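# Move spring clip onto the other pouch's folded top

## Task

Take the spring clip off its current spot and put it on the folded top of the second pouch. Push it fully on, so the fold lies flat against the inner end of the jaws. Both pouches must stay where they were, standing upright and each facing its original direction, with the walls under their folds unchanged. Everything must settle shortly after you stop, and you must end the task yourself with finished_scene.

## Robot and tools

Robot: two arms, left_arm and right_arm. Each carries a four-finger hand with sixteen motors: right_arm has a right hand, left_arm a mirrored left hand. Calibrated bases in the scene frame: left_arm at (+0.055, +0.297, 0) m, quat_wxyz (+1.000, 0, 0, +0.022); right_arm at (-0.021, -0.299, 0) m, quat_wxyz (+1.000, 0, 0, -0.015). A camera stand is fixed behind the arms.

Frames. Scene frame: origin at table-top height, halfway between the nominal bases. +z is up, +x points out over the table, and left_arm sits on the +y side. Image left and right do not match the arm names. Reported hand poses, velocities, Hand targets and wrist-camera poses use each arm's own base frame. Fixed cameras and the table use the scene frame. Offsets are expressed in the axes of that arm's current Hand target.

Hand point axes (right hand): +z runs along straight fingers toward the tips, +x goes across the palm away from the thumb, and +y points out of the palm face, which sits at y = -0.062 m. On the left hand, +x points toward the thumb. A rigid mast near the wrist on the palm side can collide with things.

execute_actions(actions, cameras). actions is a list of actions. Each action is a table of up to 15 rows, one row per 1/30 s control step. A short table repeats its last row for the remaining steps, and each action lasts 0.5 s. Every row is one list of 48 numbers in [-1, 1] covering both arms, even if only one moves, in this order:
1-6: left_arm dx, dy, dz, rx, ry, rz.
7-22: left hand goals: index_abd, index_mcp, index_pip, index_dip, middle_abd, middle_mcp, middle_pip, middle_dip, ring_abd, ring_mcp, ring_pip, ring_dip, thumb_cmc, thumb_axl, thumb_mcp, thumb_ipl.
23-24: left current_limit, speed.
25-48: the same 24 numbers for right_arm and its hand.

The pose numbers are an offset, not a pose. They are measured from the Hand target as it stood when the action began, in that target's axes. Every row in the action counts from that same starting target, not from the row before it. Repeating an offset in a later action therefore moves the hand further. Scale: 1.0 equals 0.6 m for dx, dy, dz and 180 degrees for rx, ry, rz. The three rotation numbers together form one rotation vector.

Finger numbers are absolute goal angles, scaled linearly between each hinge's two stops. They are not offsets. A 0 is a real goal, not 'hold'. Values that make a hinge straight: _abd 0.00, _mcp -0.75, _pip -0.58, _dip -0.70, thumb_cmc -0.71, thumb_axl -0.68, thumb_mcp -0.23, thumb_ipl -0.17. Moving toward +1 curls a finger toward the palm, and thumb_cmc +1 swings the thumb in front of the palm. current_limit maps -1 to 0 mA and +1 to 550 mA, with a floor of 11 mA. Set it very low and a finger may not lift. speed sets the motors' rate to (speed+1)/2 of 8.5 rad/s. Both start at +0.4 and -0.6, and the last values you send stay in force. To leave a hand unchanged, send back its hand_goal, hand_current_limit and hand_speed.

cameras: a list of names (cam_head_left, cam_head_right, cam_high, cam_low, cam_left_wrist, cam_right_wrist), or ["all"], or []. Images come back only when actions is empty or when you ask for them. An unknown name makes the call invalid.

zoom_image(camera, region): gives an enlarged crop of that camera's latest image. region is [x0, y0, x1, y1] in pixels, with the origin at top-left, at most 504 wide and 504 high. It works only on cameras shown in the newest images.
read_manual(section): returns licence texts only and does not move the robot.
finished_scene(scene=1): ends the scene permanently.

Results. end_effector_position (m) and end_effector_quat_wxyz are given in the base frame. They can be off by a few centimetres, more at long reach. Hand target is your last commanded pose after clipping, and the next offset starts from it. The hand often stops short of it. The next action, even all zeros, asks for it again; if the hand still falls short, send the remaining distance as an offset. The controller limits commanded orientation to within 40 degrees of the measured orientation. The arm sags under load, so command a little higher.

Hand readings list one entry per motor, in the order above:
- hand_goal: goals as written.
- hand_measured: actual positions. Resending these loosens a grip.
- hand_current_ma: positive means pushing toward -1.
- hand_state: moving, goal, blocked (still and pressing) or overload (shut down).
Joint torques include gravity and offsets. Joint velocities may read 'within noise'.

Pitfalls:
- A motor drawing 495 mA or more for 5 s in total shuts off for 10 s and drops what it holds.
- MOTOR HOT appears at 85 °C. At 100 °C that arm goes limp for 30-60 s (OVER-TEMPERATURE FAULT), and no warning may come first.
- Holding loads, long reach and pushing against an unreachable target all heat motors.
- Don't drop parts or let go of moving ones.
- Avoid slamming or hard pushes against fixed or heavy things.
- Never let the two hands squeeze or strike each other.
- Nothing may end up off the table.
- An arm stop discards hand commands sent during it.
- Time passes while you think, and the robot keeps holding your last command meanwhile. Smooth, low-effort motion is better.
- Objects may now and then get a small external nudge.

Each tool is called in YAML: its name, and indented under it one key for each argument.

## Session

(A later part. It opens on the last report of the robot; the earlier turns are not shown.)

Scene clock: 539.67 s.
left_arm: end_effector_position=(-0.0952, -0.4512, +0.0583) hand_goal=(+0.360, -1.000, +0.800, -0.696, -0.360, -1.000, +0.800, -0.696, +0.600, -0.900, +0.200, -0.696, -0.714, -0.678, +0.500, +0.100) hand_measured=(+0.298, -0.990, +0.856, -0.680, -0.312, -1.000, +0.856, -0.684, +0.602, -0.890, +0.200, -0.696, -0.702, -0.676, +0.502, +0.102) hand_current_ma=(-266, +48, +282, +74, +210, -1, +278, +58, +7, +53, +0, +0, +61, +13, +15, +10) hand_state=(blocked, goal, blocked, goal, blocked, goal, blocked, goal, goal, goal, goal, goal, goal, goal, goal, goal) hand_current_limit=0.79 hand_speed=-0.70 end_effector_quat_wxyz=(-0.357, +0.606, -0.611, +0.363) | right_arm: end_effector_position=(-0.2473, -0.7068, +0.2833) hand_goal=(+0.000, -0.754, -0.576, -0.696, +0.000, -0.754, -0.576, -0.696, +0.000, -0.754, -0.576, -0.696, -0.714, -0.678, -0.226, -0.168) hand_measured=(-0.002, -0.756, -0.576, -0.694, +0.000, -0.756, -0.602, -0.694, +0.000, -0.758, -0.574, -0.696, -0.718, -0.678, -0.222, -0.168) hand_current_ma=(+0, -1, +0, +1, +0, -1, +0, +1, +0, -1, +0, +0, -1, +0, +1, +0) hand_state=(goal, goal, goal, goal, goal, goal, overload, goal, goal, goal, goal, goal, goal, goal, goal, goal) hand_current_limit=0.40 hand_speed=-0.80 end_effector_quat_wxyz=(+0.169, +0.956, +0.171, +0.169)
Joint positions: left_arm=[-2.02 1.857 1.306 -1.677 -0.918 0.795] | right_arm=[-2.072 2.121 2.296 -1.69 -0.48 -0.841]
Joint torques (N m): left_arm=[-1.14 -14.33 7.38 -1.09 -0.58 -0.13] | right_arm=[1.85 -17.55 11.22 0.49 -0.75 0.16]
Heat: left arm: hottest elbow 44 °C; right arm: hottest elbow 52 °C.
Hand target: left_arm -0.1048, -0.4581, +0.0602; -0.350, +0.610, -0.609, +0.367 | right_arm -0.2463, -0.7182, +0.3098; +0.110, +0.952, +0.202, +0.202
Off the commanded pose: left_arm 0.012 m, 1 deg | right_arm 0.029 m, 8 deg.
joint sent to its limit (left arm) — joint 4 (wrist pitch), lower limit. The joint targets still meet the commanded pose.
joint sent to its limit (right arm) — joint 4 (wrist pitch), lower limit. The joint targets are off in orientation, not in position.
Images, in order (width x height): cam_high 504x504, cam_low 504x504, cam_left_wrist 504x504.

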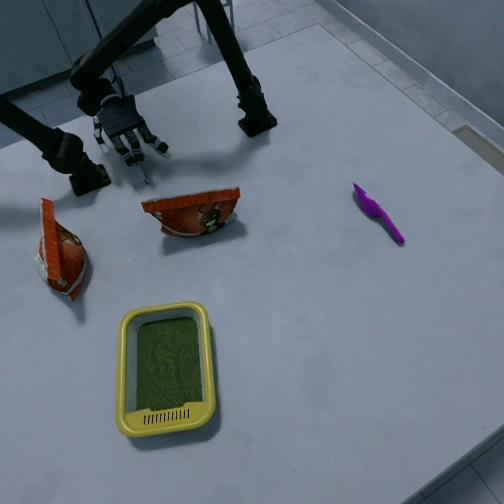

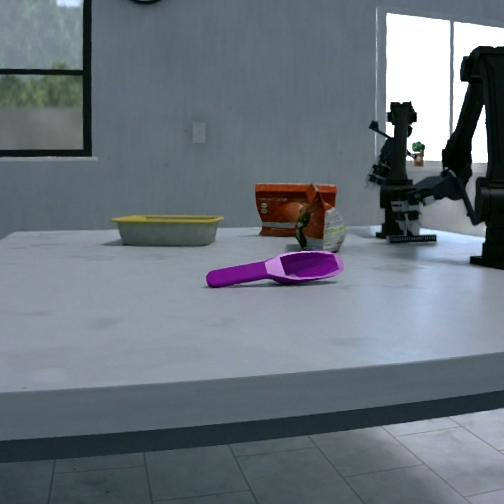

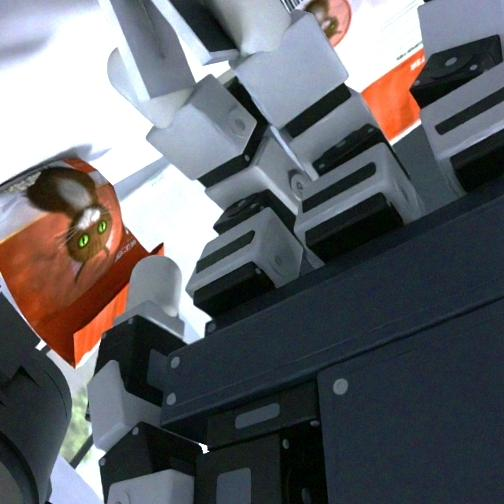

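execute_actions:
  actions:
    - [[0,0,0,0,0,0,0.48,-1.0,0.78,-0.696,-0.48,-1.0,0.78,-0.696,0.6,-0.9,0.2,-0.696,-0.714,-0.678,0.5,0.1,1.0,-0.7,0,0,0,0,0,0,0,-0.754,-0.576,-0.696,0,-0.754,-0.576,-0.696,0,-0.754,-0.576,-0.696,-0.714,-0.678,-0.226,-0.168,0.4,-0.8]]
    - [[0,0,0,0,0,0,0.48,-1.0,0.74,-0.696,-0.48,-1.0,0.74,-0.696,0.6,-0.9,0.2,-0.696,-0.714,-0.678,0.5,0.1,1.0,-0.7,0,0,0,0,0,0,0,-0.754,-0.576,-0.696,0,-0.754,-0.576,-0.696,0,-0.754,-0.576,-0.696,-0.714,-0.678,-0.226,-0.168,0.4,-0.8]]
    - [[0,0,0,0,0,0,0.48,-1.0,0.74,-0.696,-0.48,-1.0,0.74,-0.696,0.6,-0.9,0.2,-0.696,-0.714,-0.678,0.5,0.1,0.79,-0.7,0,0,0,0,0,0,0,-0.754,-0.576,-0.696,0,-0.754,-0.576,-0.696,0,-0.754,-0.576,-0.696,-0.714,-0.678,-0.226,-0.168,0.4,-0.8]]
  cameras: ["cam_left_wrist","cam_high","cam_low"]

zoom_image:
  camera: "cam_left_wrist"
  region: [20, 0, 320, 180]

zoom_image:
  camera: "cam_high"
  region: [130, 155, 155, 190]

zoom_image:
  camera: "cam_low"
  region: [350, 170, 450, 260]

Scene clock: 541.93 s.
left_arm: end_effector_position=(-0.0952, -0.4513, +0.0583) hand_goal=(+0.480, -1.000, +0.740, -0.696, -0.480, -1.000, +0.740, -0.696, +0.600, -0.900, +0.200, -0.696, -0.714, -0.678, +0.500, +0.100) hand_measured=(+0.310, -0.988, +0.856, -0.678, -0.348, -1.000, +0.856, -0.684, +0.602, -0.890, +0.200, -0.696, -0.702, -0.676, +0.502, +0.102) hand_current_ma=(-492, +59, +492, +91, +492, -1, +492, +59, +7, +53, +0, +0, +61, +13, +15, +10) hand_state=(blocked, goal, blocked, goal, blocked, goal, blocked, goal, goal, goal, goal, goal, goal, goal, goal, goal) hand_current_limit=0.79 hand_speed=-0.70 end_effector_quat_wxyz=(-0.357, +0.606, -0.611, +0.363) | right_arm: end_effector_position=(-0.2473, -0.7068, +0.2833) hand_goal=(+0.000, -0.754, -0.576, -0.696, +0.000, -0.754, -0.576, -0.696, +0.000, -0.754, -0.576, -0.696, -0.714, -0.678, -0.226, -0.168) hand_measured=(-0.002, -0.756, -0.576, -0.694, +0.000, -0.756, -0.602, -0.694, +0.000, -0.758, -0.574, -0.696, -0.718, -0.678, -0.222, -0.168) hand_current_ma=(+0, -1, +0, +1, +0, -1, +0, +1, +0, -1, +0, +0, -1, +0, +1, +0) hand_state=(goal, goal, goal, goal, goal, goal, overload, goal, goal, goal, goal, goal, goal, goal, goal, goal) hand_current_limit=0.40 hand_speed=-0.80 end_effector_quat_wxyz=(+0.169, +0.956, +0.171, +0.169)
Joint positions: left_arm=[-2.02 1.857 1.306 -1.677 -0.918 0.795] | right_arm=[-2.072 2.121 2.296 -1.69 -0.48 -0.841]
Joint torques (N m): left_arm=[-1.26 -14.33 7.32 -1.14 -0.59 -0.13] | right_arm=[1.96 -17.49 11.25 0.75 -0.74 0.16]
Heat: left arm: hottest elbow 44 °C; right arm: hottest elbow 52 °C.
Hand target: left_arm -0.1048, -0.4581, +0.0602; -0.350, +0.610, -0.609, +0.367 | right_arm -0.2463, -0.7182, +0.3098; +0.110, +0.952, +0.202, +0.202
Off the commanded pose: left_arm 0.012 m, 1 deg | right_arm 0.029 m, 8 deg.
joint sent to its limit (left arm) — joint 4 (wrist pitch), lower limit. The joint targets still meet the commanded pose.
joint sent to its limit (right arm) — joint 4 (wrist pitch), lower limit. The joint targets are off in orientation, not in position.
Images, in order (width x height): cam_high 504x504, cam_low 504x504, cam_left_wrist 504x504.

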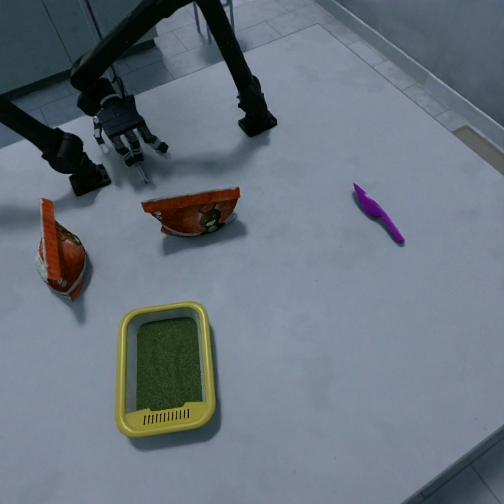

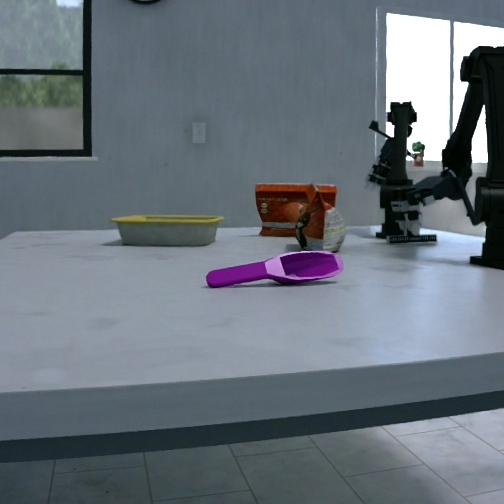

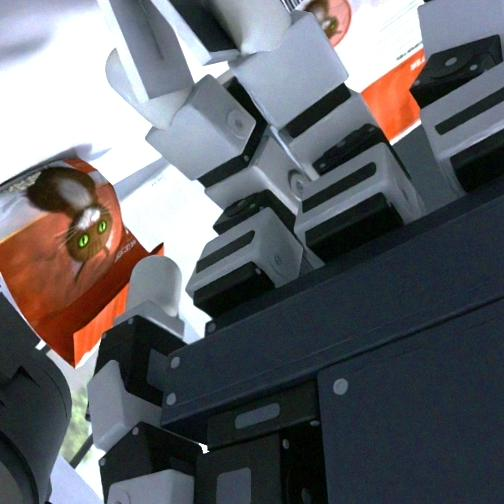

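Scaled by 1.680 from the camera's 504x504 image, which has a finer 720x720 frame.

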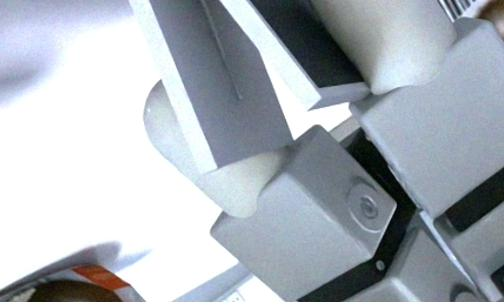

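Scaled by 14.400 from the camera's 504x504 image, which has a finer 720x720 frame.

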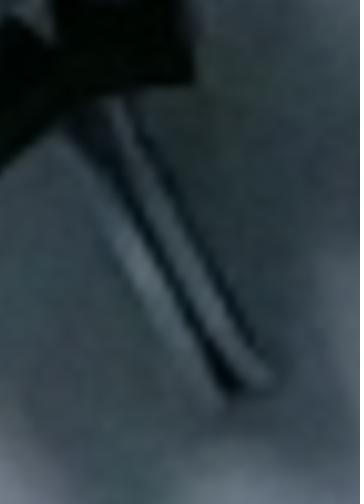

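Scaled by 5.040 from the camera's 504x504 image, which has a finer 720x720 frame.

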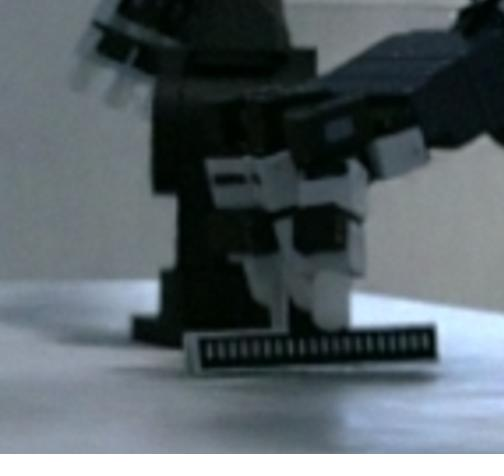

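execute_actions:
  actions:
    - [[0,-0.0217,-0.0125,0,0,0,0.37,-1.0,0.79,-0.696,-0.40,-1.0,0.79,-0.696,0.6,-0.9,0.2,-0.696,-0.714,-0.678,0.5,0.1,0.79,-0.7,0,0,0,0,0,0,0,-0.754,-0.576,-0.696,0,-0.754,-0.576,-0.696,0,-0.754,-0.576,-0.696,-0.714,-0.678,-0.226,-0.168,0.4,-0.8]]
    - [[0,-0.0289,-0.0167,0,0,0,0.37,-1.0,0.79,-0.696,-0.40,-1.0,0.79,-0.696,0.6,-0.9,0.2,-0.696,-0.714,-0.678,0.5,0.1,0.79,-0.7,-0.03,-0.002,0.043,0,0,0,0,-0.754,-0.576,-0.696,0,-0.754,-0.576,-0.696,0,-0.754,-0.576,-0.696,-0.714,-0.678,-0.226,-0.168,0.4,-0.8]]
  cameras: ["cam_left_wrist","cam_high","cam_low"]

zoom_image:
  camera: "cam_low"
  region: [350, 150, 450, 240]

zoom_image:
  camera: "cam_left_wrist"
  region: [20, 0, 320, 180]

Scene clock: 543.97 s.
left_arm: end_effector_position=(-0.0971, -0.4513, +0.0831) hand_goal=(+0.370, -1.000, +0.790, -0.696, -0.400, -1.000, +0.790, -0.696, +0.600, -0.900, +0.200, -0.696, -0.714, -0.678, +0.500, +0.100) hand_measured=(+0.302, -0.986, +0.864, -0.678, -0.348, -1.000, +0.870, -0.672, +0.602, -0.890, +0.200, -0.696, -0.702, -0.676, +0.502, +0.102) hand_current_ma=(-290, +77, +367, +93, +227, -1, +394, +119, +7, +53, +0, +0, +61, +13, +15, +10) hand_state=(blocked, goal, blocked, goal, blocked, goal, blocked, blocked, goal, goal, goal, goal, goal, goal, goal, goal) hand_current_limit=0.79 hand_speed=-0.70 end_effector_quat_wxyz=(-0.340, +0.609, -0.617, +0.365) | right_arm: end_effector_position=(-0.2527, -0.7168, +0.2554) hand_goal=(+0.000, -0.754, -0.576, -0.696, +0.000, -0.754, -0.576, -0.696, +0.000, -0.754, -0.576, -0.696, -0.714, -0.678, -0.226, -0.168) hand_measured=(-0.002, -0.756, -0.576, -0.694, +0.000, -0.756, -0.602, -0.694, +0.000, -0.758, -0.574, -0.696, -0.718, -0.678, -0.222, -0.168) hand_current_ma=(+0, -1, +0, +1, +0, -1, +0, +1, +0, -1, +0, +0, -1, +0, +1, +0) hand_state=(goal, goal, goal, goal, goal, goal, overload, goal, goal, goal, goal, goal, goal, goal, goal, goal) hand_current_limit=0.40 hand_speed=-0.80 end_effector_quat_wxyz=(+0.158, +0.957, +0.168, +0.178)
Joint positions: left_arm=[-2.02 1.797 1.306 -1.677 -0.917 0.832] | right_arm=[-2.072 2.176 2.323 -1.69 -0.48 -0.841]
Joint torques (N m): left_arm=[-0.91 -15.5 7.68 -1.01 -0.74 0.19] | right_arm=[2.08 -18.14 11.21 0.47 -0.57 0.04]
Heat: left arm: hottest elbow 44 °C; right arm: hottest elbow 52 °C.
Hand target: left_arm -0.1054, -0.4573, +0.0952; -0.350, +0.610, -0.609, +0.367 | right_arm -0.2507, -0.7281, +0.2803; +0.110, +0.952, +0.202, +0.202
Off the commanded pose: left_arm 0.016 m, 2 deg | right_arm 0.027 m, 7 deg.
joint sent to its limit (left arm) — joint 4 (wrist pitch), lower limit. The joint targets are off in orientation, not in position.
joint sent to its limit (right arm) — joint 4 (wrist pitch), lower limit. The joint targets are off in orientation, not in position.
Images, in order (width x height): cam_high 504x504, cam_low 504x504, cam_left_wrist 504x504.

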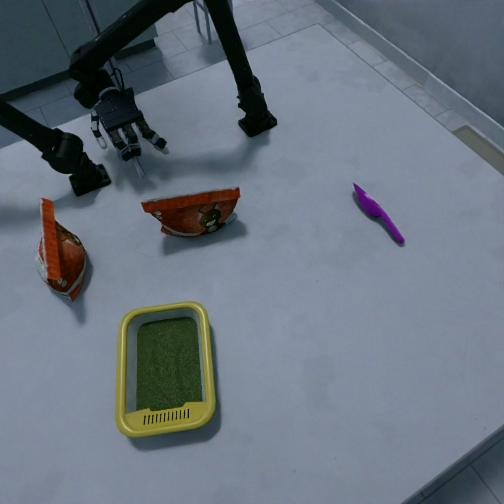

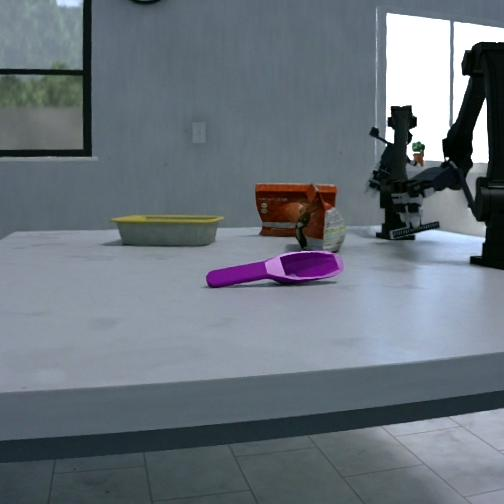

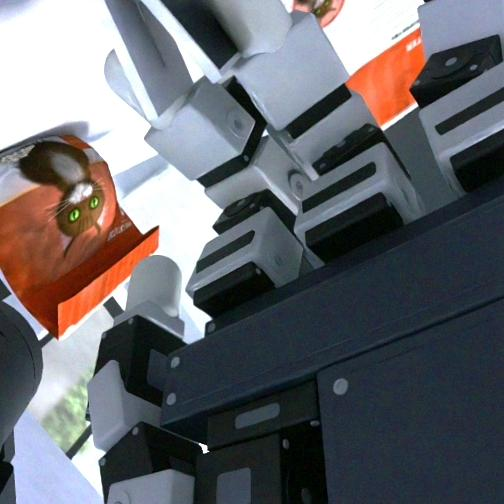

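Scaled by 5.040 from the camera's 504x504 image, which has a finer 720x720 frame.

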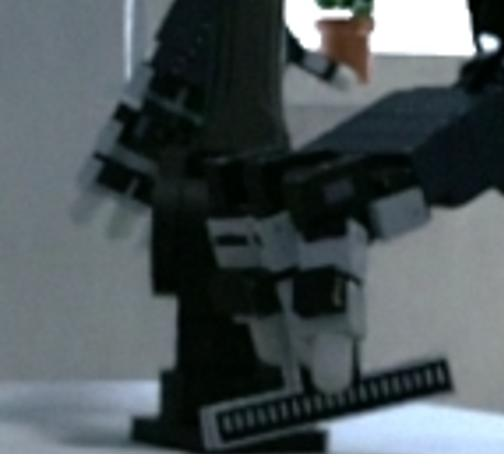

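Scaled by 1.680 from the camera's 504x504 image, which has a finer 720x720 frame.

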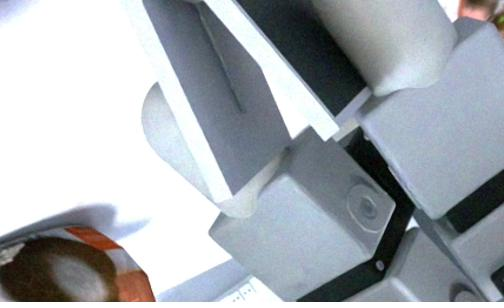

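execute_actions:
  actions: []
  cameras: ["cam_low","cam_left_wrist","cam_high"]

zoom_image:
  camera: "cam_low"
  region: [350, 150, 450, 240]

zoom_image:
  camera: "cam_high"
  region: [110, 140, 160, 190]

Scene clock: 544.50 s.
left_arm: end_effector_position=(-0.0971, -0.4513, +0.0831) hand_goal=(+0.370, -1.000, +0.790, -0.696, -0.400, -1.000, +0.790, -0.696, +0.600, -0.900, +0.200, -0.696, -0.714, -0.678, +0.500, +0.100) hand_measured=(+0.302, -0.986, +0.864, -0.678, -0.348, -1.000, +0.870, -0.672, +0.602, -0.890, +0.200, -0.696, -0.702, -0.676, +0.502, +0.102) hand_current_ma=(-290, +77, +367, +93, +227, -1, +394, +119, +7, +53, +0, +0, +61, +13, +15, +10) hand_state=(blocked, goal, blocked, goal, blocked, goal, blocked, blocked, goal, goal, goal, goal, goal, goal, goal, goal) hand_current_limit=0.79 hand_speed=-0.70 end_effector_quat_wxyz=(-0.340, +0.609, -0.617, +0.365) | right_arm: end_effector_position=(-0.2527, -0.7168, +0.2554) hand_goal=(+0.000, -0.754, -0.576, -0.696, +0.000, -0.754, -0.576, -0.696, +0.000, -0.754, -0.576, -0.696, -0.714, -0.678, -0.226, -0.168) hand_measured=(-0.002, -0.756, -0.576, -0.694, +0.000, -0.756, -0.602, -0.694, +0.000, -0.758, -0.574, -0.696, -0.718, -0.678, -0.222, -0.168) hand_current_ma=(+0, -1, +0, +1, +0, -1, +0, +1, +0, -1, +0, +0, -1, +0, +1, +0) hand_state=(goal, goal, goal, goal, goal, goal, overload, goal, goal, goal, goal, goal, goal, goal, goal, goal) hand_current_limit=0.40 hand_speed=-0.80 end_effector_quat_wxyz=(+0.158, +0.957, +0.168, +0.178)
Joint positions: left_arm=[-2.02 1.797 1.306 -1.677 -0.917 0.833] | right_arm=[-2.072 2.176 2.323 -1.69 -0.48 -0.841]
Joint velocities: within noise
Joint torques (N m): left_arm=[-0.85 -15.74 7.64 -1.05 -0.75 0.15] | right_arm=[2.08 -18.43 11.14 0.43 -0.59 0.04]
Heat: left arm: hottest elbow 44 °C; right arm: hottest elbow 52 °C.
Hand target: left_arm -0.1054, -0.4573, +0.0952; -0.350, +0.610, -0.609, +0.367 | right_arm -0.2507, -0.7281, +0.2803; +0.110, +0.952, +0.202, +0.202
Off the commanded pose: left_arm 0.016 m, 2 deg | right_arm 0.027 m, 7 deg.
Images, in order (width x height): cam_high 504x504, cam_low 504x504, cam_left_wrist 504x504.

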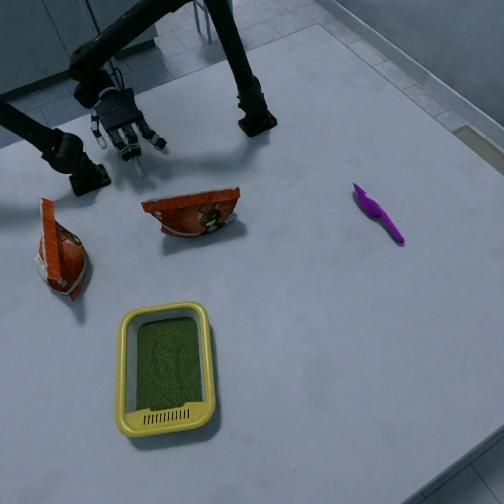

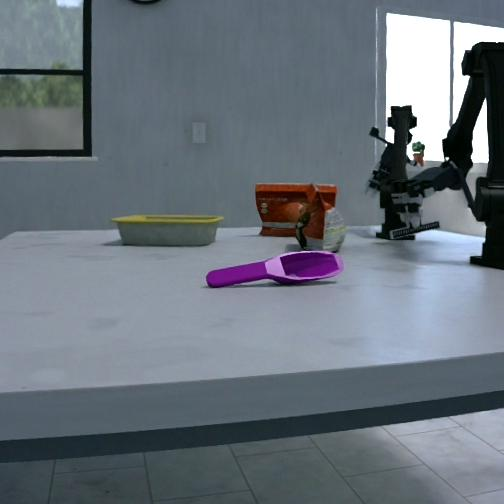

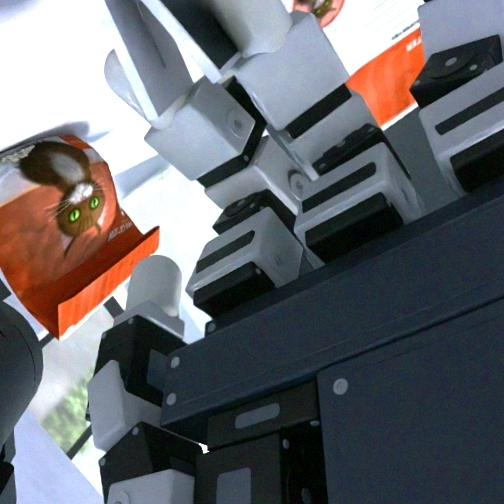

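Scaled by 5.040 from the camera's 504x504 image, which has a finer 720x720 frame.

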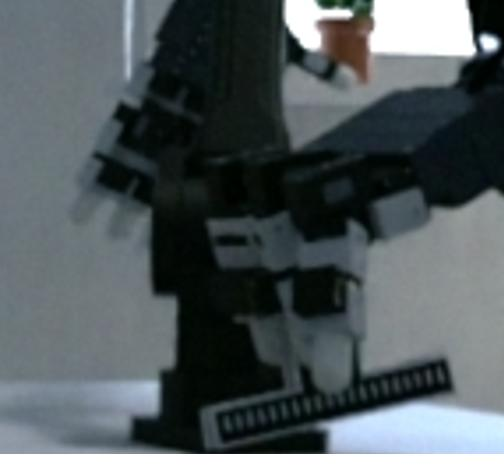

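Scaled by 10.080 from the camera's 504x504 image, which has a finer 720x720 frame.

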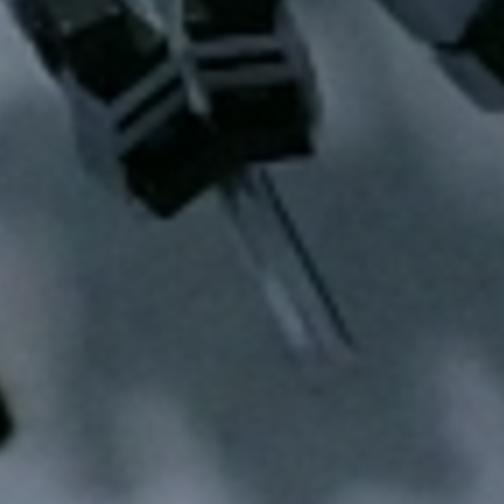

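execute_actions:
  actions:
    - [[0.0,-0.0433,-0.025,0,0,0,0.37,-1.0,0.79,-0.696,-0.40,-1.0,0.79,-0.696,0.6,-0.9,0.2,-0.696,-0.714,-0.678,0.5,0.1,0.79,-0.7,0,0,0,0,0,0,0,-0.754,-0.576,-0.696,0,-0.754,-0.576,-0.696,0,-0.754,-0.576,-0.696,-0.714,-0.678,-0.226,-0.168,0.4,-0.8]]
    - [[-0.025,-0.0405,0.0713,-0.0007,0.0292,0.0162,0.37,-1.0,0.79,-0.696,-0.40,-1.0,0.79,-0.696,0.6,-0.9,0.2,-0.696,-0.714,-0.678,0.5,0.1,0.79,-0.7,0,0,0,0,0,0,0,-0.754,-0.576,-0.696,0,-0.754,-0.576,-0.696,0,-0.754,-0.576,-0.696,-0.714,-0.678,-0.226,-0.168,0.4,-0.8]]
    - [[-0.025,-0.0405,0.0713,-0.0007,0.0292,0.0162,0.37,-1.0,0.79,-0.696,-0.40,-1.0,0.79,-0.696,0.6,-0.9,0.2,-0.696,-0.714,-0.678,0.5,0.1,0.79,-0.7,0,0,0,0,0,0,0,-0.754,-0.576,-0.696,0,-0.754,-0.576,-0.696,0,-0.754,-0.576,-0.696,-0.714,-0.678,-0.226,-0.168,0.4,-0.8]]
  cameras: ["cam_low","cam_high","cam_left_wrist"]

zoom_image:
  camera: "cam_low"
  region: [340, 150, 440, 240]

Scene clock: 548.60 s.
left_arm: end_effector_position=(-0.0101, -0.4345, +0.1218) hand_goal=(+0.370, -1.000, +0.790, -0.696, -0.400, -1.000, +0.790, -0.696, +0.600, -0.900, +0.200, -0.696, -0.714, -0.678, +0.500, +0.100) hand_measured=(+0.302, -0.984, +0.864, -0.678, -0.348, -1.000, +0.870, -0.672, +0.602, -0.890, +0.200, -0.696, -0.702, -0.676, +0.502, +0.102) hand_current_ma=(-290, +80, +367, +93, +227, -1, +400, +121, +7, +53, +0, +0, +61, +13, +10, +10) hand_state=(blocked, goal, blocked, goal, blocked, goal, blocked, blocked, goal, goal, goal, goal, goal, goal, goal, goal) hand_current_limit=0.79 hand_speed=-0.70 end_effector_quat_wxyz=(+0.317, -0.542, +0.666, -0.402) | right_arm: end_effector_position=(-0.2527, -0.7168, +0.2554) hand_goal=(+0.000, -0.754, -0.576, -0.696, +0.000, -0.754, -0.576, -0.696, +0.000, -0.754, -0.576, -0.696, -0.714, -0.678, -0.226, -0.168) hand_measured=(-0.002, -0.756, -0.576, -0.694, +0.000, -0.756, -0.602, -0.694, +0.000, -0.758, -0.574, -0.696, -0.718, -0.678, -0.222, -0.168) hand_current_ma=(+0, -1, +0, +1, +0, -1, +0, +1, +0, -1, +0, +0, -1, +0, +1, +0) hand_state=(goal, goal, goal, goal, goal, goal, overload, goal, goal, goal, goal, goal, goal, goal, goal, goal) hand_current_limit=0.40 hand_speed=-0.80 end_effector_quat_wxyz=(+0.158, +0.957, +0.168, +0.178)
Joint positions: left_arm=[-1.858 1.507 1.073 -1.259 -1.071 1.417] | right_arm=[-2.072 2.176 2.323 -1.69 -0.48 -0.841]
Joint torques (N m): left_arm=[0.26 -12.92 6.3 0.39 -1.03 0.19] | right_arm=[2.26 -18.26 11.06 0.7 -0.61 0.04]
Heat: left arm: hottest elbow 44 °C; right arm: hottest elbow 53 °C.
Hand target: left_arm -0.0058, -0.4329, +0.1254; +0.310, -0.543, +0.669, -0.402 | right_arm -0.2507, -0.7281, +0.2803; +0.110, +0.952, +0.202, +0.202
Off the commanded pose: left_arm 0.006 m, 1 deg | right_arm 0.027 m, 7 deg.
joint sent to its limit (right arm) — joint 4 (wrist pitch), lower limit. The joint targets are off in orientation, not in position.
Images, in order (width x height): cam_high 504x504, cam_low 504x504, cam_left_wrist 504x504.

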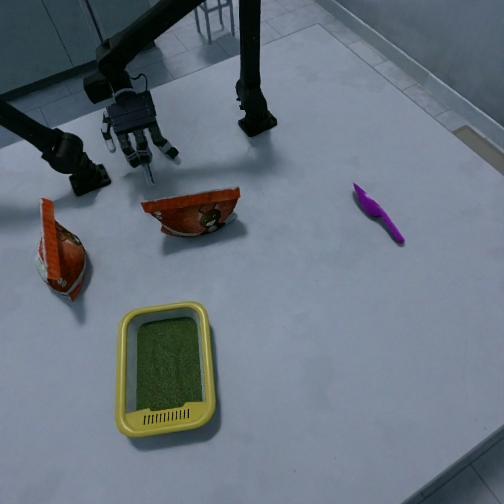

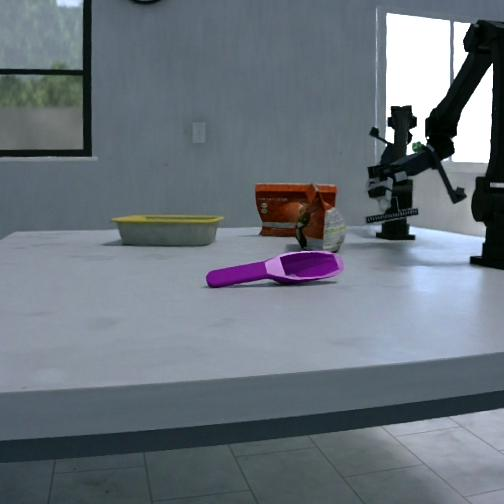

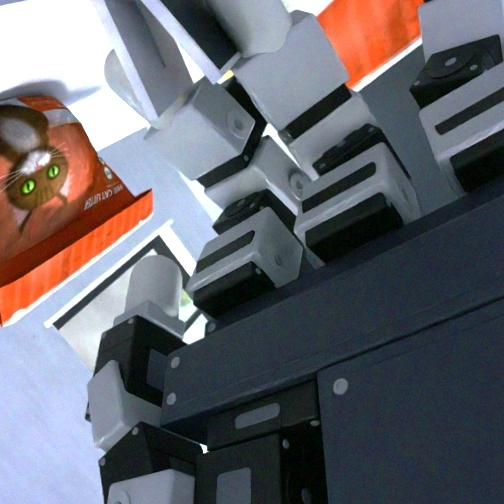

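Scaled by 5.040 from the camera's 504x504 image, which has a finer 720x720 frame.

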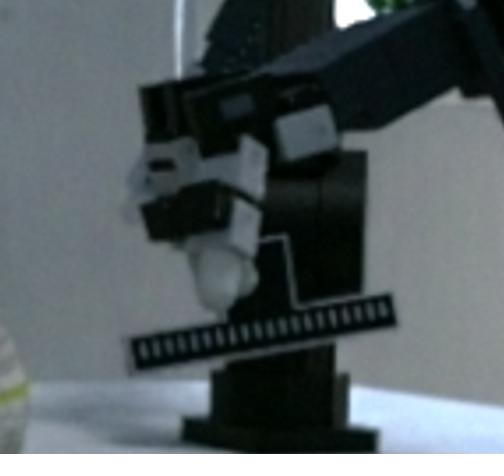

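execute_actions:
  actions: []

Scene clock: 549.53 s.
left_arm: end_effector_position=(-0.0101, -0.4344, +0.1218) hand_goal=(+0.370, -1.000, +0.790, -0.696, -0.400, -1.000, +0.790, -0.696, +0.600, -0.900, +0.200, -0.696, -0.714, -0.678, +0.500, +0.100) hand_measured=(+0.302, -0.984, +0.864, -0.678, -0.348, -1.000, +0.870, -0.672, +0.602, -0.890, +0.200, -0.696, -0.702, -0.676, +0.502, +0.102) hand_current_ma=(-290, +80, +367, +93, +227, -1, +400, +121, +7, +53, +0, +0, +61, +13, +10, +10) hand_state=(blocked, goal, blocked, goal, blocked, goal, blocked, blocked, goal, goal, goal, goal, goal, goal, goal, goal) hand_current_limit=0.79 hand_speed=-0.70 end_effector_quat_wxyz=(+0.317, -0.542, +0.666, -0.402) | right_arm: end_effector_position=(-0.2527, -0.7168, +0.2554) hand_goal=(+0.000, -0.754, -0.576, -0.696, +0.000, -0.754, -0.576, -0.696, +0.000, -0.754, -0.576, -0.696, -0.714, -0.678, -0.226, -0.168) hand_measured=(-0.002, -0.756, -0.576, -0.694, +0.000, -0.756, -0.602, -0.694, +0.000, -0.758, -0.574, -0.696, -0.718, -0.678, -0.222, -0.168) hand_current_ma=(+0, -1, +0, +1, +0, -1, +0, +1, +0, -1, +0, +0, -1, +0, +1, +0) hand_state=(goal, goal, goal, goal, goal, goal, overload, goal, goal, goal, goal, goal, goal, goal, goal, goal) hand_current_limit=0.40 hand_speed=-0.80 end_effector_quat_wxyz=(+0.158, +0.957, +0.168, +0.178)
Joint positions: left_arm=[-1.858 1.507 1.073 -1.259 -1.071 1.417] | right_arm=[-2.072 2.176 2.323 -1.69 -0.48 -0.841]
Joint velocities: within noise
Joint torques (N m): left_arm=[0.56 -12.92 6.27 0.38 -1.03 0.15] | right_arm=[2.14 -17.61 11.12 0.49 -0.56 0.02]
Heat: left arm: hottest elbow 44 °C; right arm: hottest elbow 53 °C.
Hand target: left_arm -0.0058, -0.4330, +0.1254; +0.310, -0.543, +0.669, -0.402 | right_arm -0.2507, -0.7281, +0.2803; +0.110, +0.952, +0.202, +0.202
Off the commanded pose: left_arm 0.006 m, 1 deg | right_arm 0.027 m, 7 deg.

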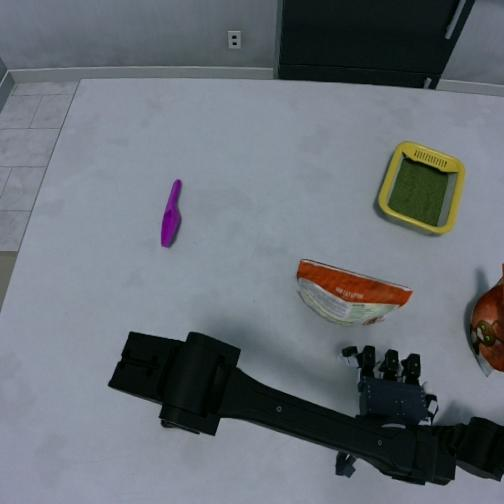

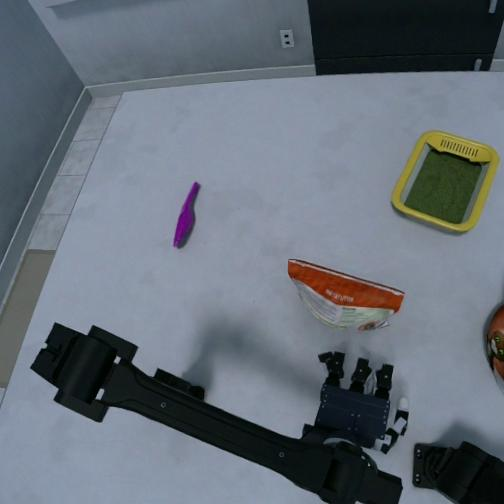

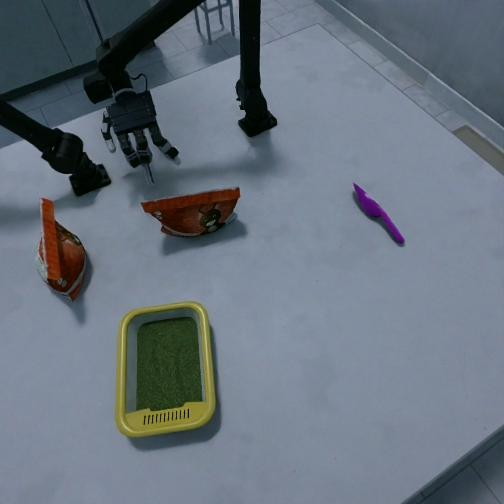

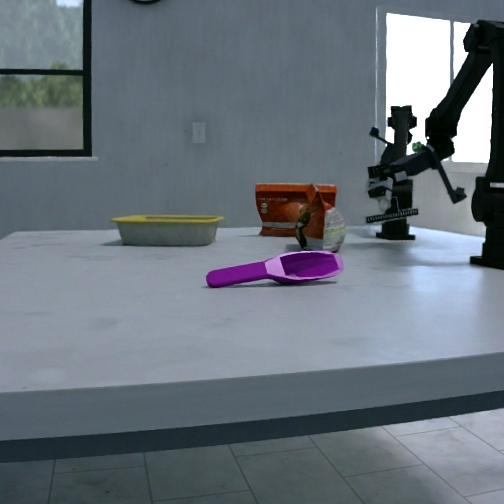

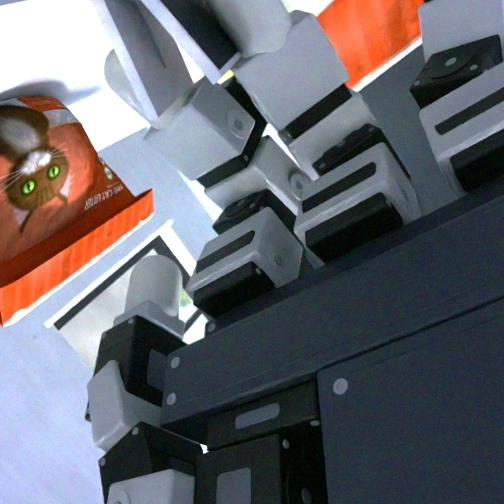

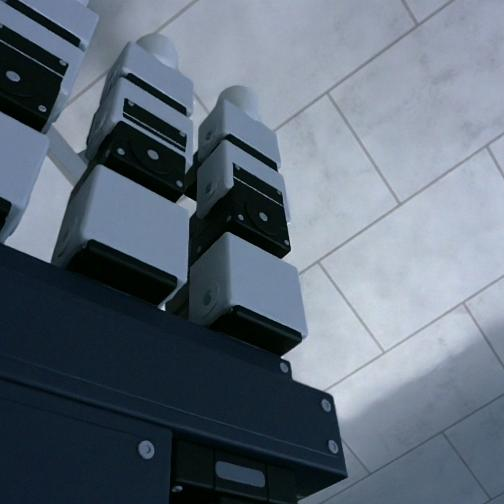

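execute_actions:
  actions:
    - [[-0.006,0,0,-0.0005,0.0194,0.0108,0.37,-1.0,0.79,-0.696,-0.40,-1.0,0.79,-0.696,0.6,-0.9,0.2,-0.696,-0.714,-0.678,0.5,0.1,0.79,-0.7,0,0,0,0,0,0,0,-0.754,-0.576,-0.696,0,-0.754,-0.576,-0.696,0,-0.754,-0.576,-0.696,-0.714,-0.678,-0.226,-0.168,0.4,-0.8]]
    - [[-0.006,0,0,-0.0005,0.0194,0.0108,0.37,-1.0,0.79,-0.696,-0.40,-1.0,0.79,-0.696,0.6,-0.9,0.2,-0.696,-0.714,-0.678,0.5,0.1,0.79,-0.7,0,0,0,0,0,0,0,-0.754,-0.576,-0.696,0,-0.754,-0.576,-0.696,0,-0.754,-0.576,-0.696,-0.714,-0.678,-0.226,-0.168,0.4,-0.8]]
    - [[-0.0005,0.022,0.012,0,0,0,0.37,-1.0,0.79,-0.696,-0.40,-1.0,0.79,-0.696,0.6,-0.9,0.2,-0.696,-0.714,-0.678,0.5,0.1,0.79,-0.7,0,0,0,0,0,0,0,-0.754,-0.576,-0.696,0,-0.754,-0.576,-0.696,0,-0.754,-0.576,-0.696,-0.714,-0.678,-0.226,-0.168,0.4,-0.8]]
    - [[-0.0005,0.022,0.012,0,0,0,0.37,-1.0,0.79,-0.696,-0.40,-1.0,0.79,-0.696,0.6,-0.9,0.2,-0.696,-0.714,-0.678,0.5,0.1,0.79,-0.7,0,0,0,0,0,0,0,-0.754,-0.576,-0.696,0,-0.754,-0.576,-0.696,0,-0.754,-0.576,-0.696,-0.714,-0.678,-0.226,-0.168,0.4,-0.8]]
  cameras: ["cam_low", "cam_high"]

Scene clock: 552.73 s.
left_arm: end_effector_position=(-0.0101, -0.4262, +0.0984) hand_goal=(+0.370, -1.000, +0.790, -0.696, -0.400, -1.000, +0.790, -0.696, +0.600, -0.900, +0.200, -0.696, -0.714, -0.678, +0.500, +0.100) hand_measured=(+0.302, -0.984, +0.864, -0.678, -0.348, -1.000, +0.870, -0.672, +0.602, -0.890, +0.200, -0.696, -0.702, -0.676, +0.502, +0.102) hand_current_ma=(-290, +80, +367, +93, +227, -1, +400, +121, +7, +53, +0, +0, +61, +13, +10, +10) hand_state=(blocked, goal, blocked, goal, blocked, goal, blocked, blocked, goal, goal, goal, goal, goal, goal, goal, goal) hand_current_limit=0.79 hand_speed=-0.70 end_effector_quat_wxyz=(+0.277, -0.495, +0.706, -0.425) | right_arm: end_effector_position=(-0.2527, -0.7168, +0.2554) hand_goal=(+0.000, -0.754, -0.576, -0.696, +0.000, -0.754, -0.576, -0.696, +0.000, -0.754, -0.576, -0.696, -0.714, -0.678, -0.226, -0.168) hand_measured=(-0.002, -0.756, -0.576, -0.694, +0.000, -0.756, -0.602, -0.694, +0.000, -0.758, -0.574, -0.696, -0.718, -0.678, -0.222, -0.168) hand_current_ma=(+0, -1, +0, +1, +0, -1, +0, +1, +0, -1, +0, +0, -1, +0, +1, +0) hand_state=(goal, goal, goal, goal, goal, goal, overload, goal, goal, goal, goal, goal, goal, goal, goal, goal) hand_current_limit=0.40 hand_speed=-0.80 end_effector_quat_wxyz=(+0.158, +0.957, +0.168, +0.178)
Joint positions: left_arm=[-1.849 1.41 0.901 -0.876 -1.054 1.749] | right_arm=[-2.072 2.176 2.323 -1.69 -0.48 -0.841]
Joint torques (N m): left_arm=[0.85 -10.11 6.56 0.99 -1.03 0.17] | right_arm=[1.61 -18.32 11.03 0.5 -0.6 0.05]
Heat: left arm: hottest elbow 44 °C; right arm: hottest elbow 53 °C.
Hand target: left_arm -0.0044, -0.4259, +0.0952; +0.281, -0.495, +0.706, -0.422 | right_arm -0.2507, -0.7281, +0.2803; +0.110, +0.952, +0.202, +0.202
Off the commanded pose: left_arm 0.007 m, 1 deg | right_arm 0.027 m, 7 deg.
joint sent to its limit (right arm) — joint 4 (wrist pitch), lower limit. The joint targets are off in orientation, not in position.
Images, in order (width x height): cam_high 504x504, cam_low 504x504.

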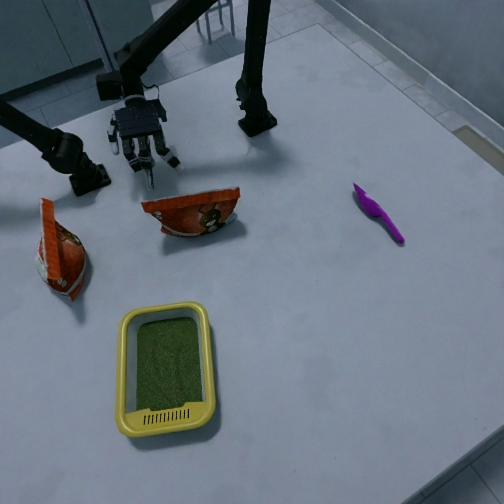

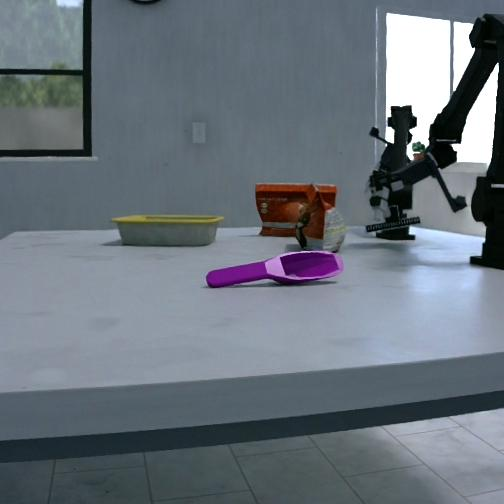

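zoom_image:
  camera: "cam_low"
  region: [350, 180, 450, 280]

zoom_image:
  camera: "cam_high"
  region: [100, 130, 200, 230]

Scaled by 5.040 from the camera's 504x504 image, which has a finer 720x720 frame.

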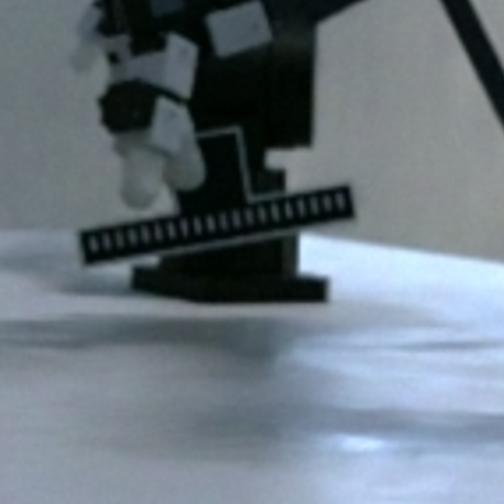

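Scaled by 5.040 from the camera's 504x504 image, which has a finer 720x720 frame.

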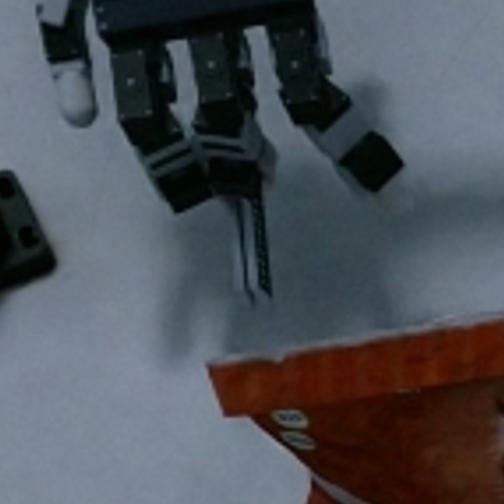

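execute_actions:
  actions:
    - [[-0.0005,0.0245,0.0135,0,0,0,0.37,-1.0,0.79,-0.696,-0.40,-1.0,0.79,-0.696,0.6,-0.9,0.2,-0.696,-0.714,-0.678,0.5,0.1,0.79,-0.7,0,0,0,0,0,0,0,-0.754,-0.576,-0.696,0,-0.754,-0.576,-0.696,0,-0.754,-0.576,-0.696,-0.714,-0.678,-0.226,-0.168,0.4,-0.8]]
    - [[-0.0004,0.018,0.01,0,0,0,0.37,-1.0,0.79,-0.696,-0.40,-1.0,0.79,-0.696,0.6,-0.9,0.2,-0.696,-0.714,-0.678,0.5,0.1,0.79,-0.7,0,0,0,0,0,0,0,-0.754,-0.576,-0.696,0,-0.754,-0.576,-0.696,0,-0.754,-0.576,-0.696,-0.714,-0.678,-0.226,-0.168,0.4,-0.8]]
  cameras: ["cam_low"]

zoom_image:
  camera: "cam_low"
  region: [350, 180, 450, 280]

Scene clock: 554.57 s.
left_arm: end_effector_position=(-0.0102, -0.4265, +0.0694) hand_goal=(+0.370, -1.000, +0.790, -0.696, -0.400, -1.000, +0.790, -0.696, +0.600, -0.900, +0.200, -0.696, -0.714, -0.678, +0.500, +0.100) hand_measured=(+0.302, -0.984, +0.864, -0.678, -0.348, -1.000, +0.870, -0.672, +0.602, -0.890, +0.200, -0.696, -0.702, -0.676, +0.502, +0.102) hand_current_ma=(-290, +80, +367, +93, +227, -1, +400, +121, +7, +53, +0, +0, +61, +13, +10, +10) hand_state=(blocked, goal, blocked, goal, blocked, goal, blocked, blocked, goal, goal, goal, goal, goal, goal, goal, goal) hand_current_limit=0.79 hand_speed=-0.70 end_effector_quat_wxyz=(+0.277, -0.495, +0.706, -0.425) | right_arm: end_effector_position=(-0.2527, -0.7168, +0.2554) hand_goal=(+0.000, -0.754, -0.576, -0.696, +0.000, -0.754, -0.576, -0.696, +0.000, -0.754, -0.576, -0.696, -0.714, -0.678, -0.226, -0.168) hand_measured=(-0.002, -0.756, -0.576, -0.694, +0.000, -0.756, -0.602, -0.694, +0.000, -0.758, -0.574, -0.696, -0.718, -0.678, -0.222, -0.168) hand_current_ma=(+0, -1, +0, +1, +0, -1, +0, +1, +0, -1, +0, +0, -1, +0, +1, +0) hand_state=(goal, goal, goal, goal, goal, goal, overload, goal, goal, goal, goal, goal, goal, goal, goal, goal) hand_current_limit=0.40 hand_speed=-0.80 end_effector_quat_wxyz=(+0.158, +0.957, +0.168, +0.178)
Joint positions: left_arm=[-1.849 1.457 0.86 -0.788 -1.054 1.749] | right_arm=[-2.072 2.176 2.323 -1.69 -0.48 -0.841]
Joint torques (N m): left_arm=[0.67 -10.34 6.17 1.01 -1.05 0.15] | right_arm=[2.26 -18.84 11.18 0.57 -0.57 0.04]
Heat: left arm: hottest elbow 44 °C; right arm: hottest elbow 53 °C.
Hand target: left_arm -0.0044, -0.4260, +0.0661; +0.281, -0.495, +0.705, -0.422 | right_arm -0.2507, -0.7281, +0.2803; +0.110, +0.952, +0.202, +0.202
Off the commanded pose: left_arm 0.007 m, 1 deg | right_arm 0.027 m, 7 deg.
joint sent to its limit (right arm) — joint 4 (wrist pitch), lower limit. The joint targets are off in orientation, not in position.
Images, in order (width x height): cam_low 504x504.

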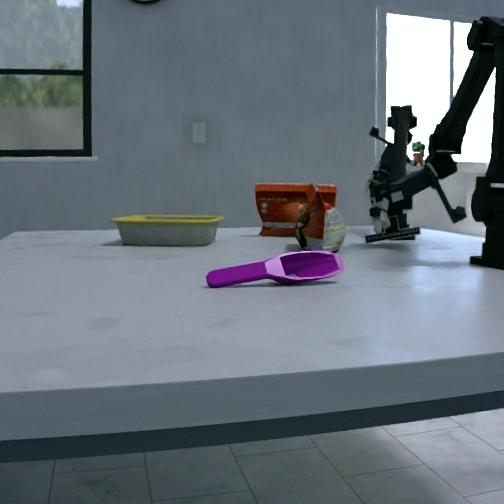

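Scaled by 5.040 from the camera's 504x504 image, which has a finer 720x720 frame.

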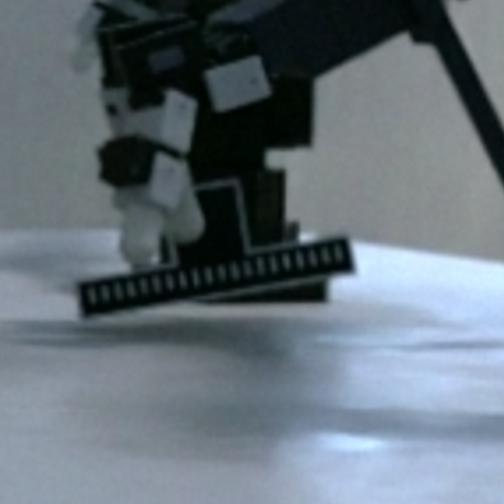

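execute_actions:
  actions:
    - [[-0.0002,0.0116,0.0065,0,0,0,0.37,-1.0,0.79,-0.696,-0.40,-1.0,0.79,-0.696,0.6,-0.9,0.2,-0.696,-0.714,-0.678,0.5,0.1,0.79,-0.7,0,0,0,0,0,0,0,-0.754,-0.576,-0.696,0,-0.754,-0.576,-0.696,0,-0.754,-0.576,-0.696,-0.714,-0.678,-0.226,-0.168,0.4,-0.8]]
  cameras: ["cam_low"]

zoom_image:
  camera: "cam_low"
  region: [350, 180, 450, 280]

Scene clock: 555.63 s.
left_arm: end_effector_position=(-0.0108, -0.4286, +0.0656) hand_goal=(+0.370, -1.000, +0.790, -0.696, -0.400, -1.000, +0.790, -0.696, +0.600, -0.900, +0.200, -0.696, -0.714, -0.678, +0.500, +0.100) hand_measured=(+0.302, -0.984, +0.868, -0.674, -0.348, -1.000, +0.878, -0.668, +0.602, -0.890, +0.200, -0.696, -0.702, -0.676, +0.502, +0.102) hand_current_ma=(-290, +88, +382, +105, +227, -1, +435, +133, +7, +53, +0, +0, +61, +13, +10, +10) hand_state=(blocked, goal, blocked, blocked, blocked, goal, blocked, blocked, goal, goal, goal, goal, goal, goal, goal, goal) hand_current_limit=0.79 hand_speed=-0.70 end_effector_quat_wxyz=(+0.273, -0.497, +0.704, -0.428) | right_arm: end_effector_position=(-0.2527, -0.7168, +0.2554) hand_goal=(+0.000, -0.754, -0.576, -0.696, +0.000, -0.754, -0.576, -0.696, +0.000, -0.754, -0.576, -0.696, -0.714, -0.678, -0.226, -0.168) hand_measured=(-0.002, -0.756, -0.576, -0.694, +0.000, -0.756, -0.602, -0.694, +0.000, -0.758, -0.574, -0.696, -0.718, -0.678, -0.222, -0.168) hand_current_ma=(+0, -1, +0, +1, +0, -1, +0, +1, +0, -1, +0, +0, -1, +0, +1, +0) hand_state=(goal, goal, goal, goal, goal, goal, overload, goal, goal, goal, goal, goal, goal, goal, goal, goal) hand_current_limit=0.40 hand_speed=-0.80 end_effector_quat_wxyz=(+0.158, +0.957, +0.168, +0.178)
Joint positions: left_arm=[-1.849 1.463 0.854 -0.765 -1.054 1.749] | right_arm=[-2.072 2.176 2.323 -1.69 -0.48 -0.841]
Joint torques (N m): left_arm=[0.67 -9.82 5.87 1.06 -1.03 0.16] | right_arm=[2.26 -18.49 11.14 0.54 -0.6 0.08]
Heat: left arm: hottest elbow 44 °C; right arm: hottest elbow 53 °C.
Hand target: left_arm -0.0044, -0.4260, +0.0580; +0.281, -0.495, +0.705, -0.422 | right_arm -0.2507, -0.7281, +0.2803; +0.110, +0.952, +0.202, +0.202
Off the commanded pose: left_arm 0.010 m, 1 deg | right_arm 0.027 m, 7 deg.
joint sent to its limit (right arm) — joint 4 (wrist pitch), lower limit. The joint targets are off in orientation, not in position.
Images, in order (width x height): cam_low 504x504.

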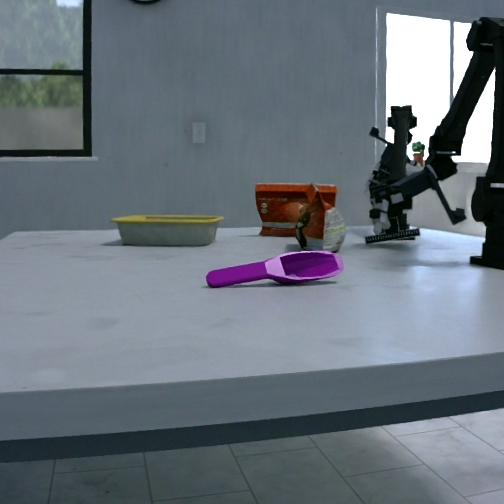

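Scaled by 5.040 from the camera's 504x504 image, which has a finer 720x720 frame.

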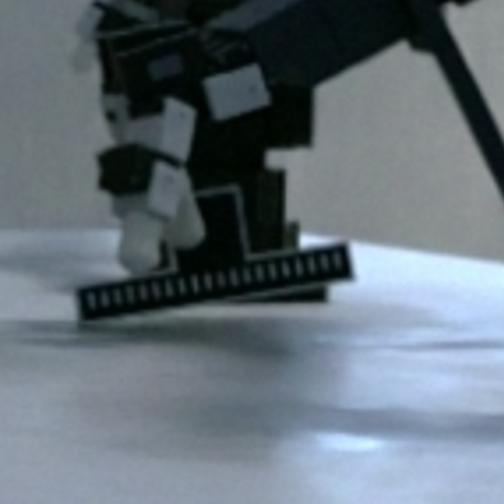

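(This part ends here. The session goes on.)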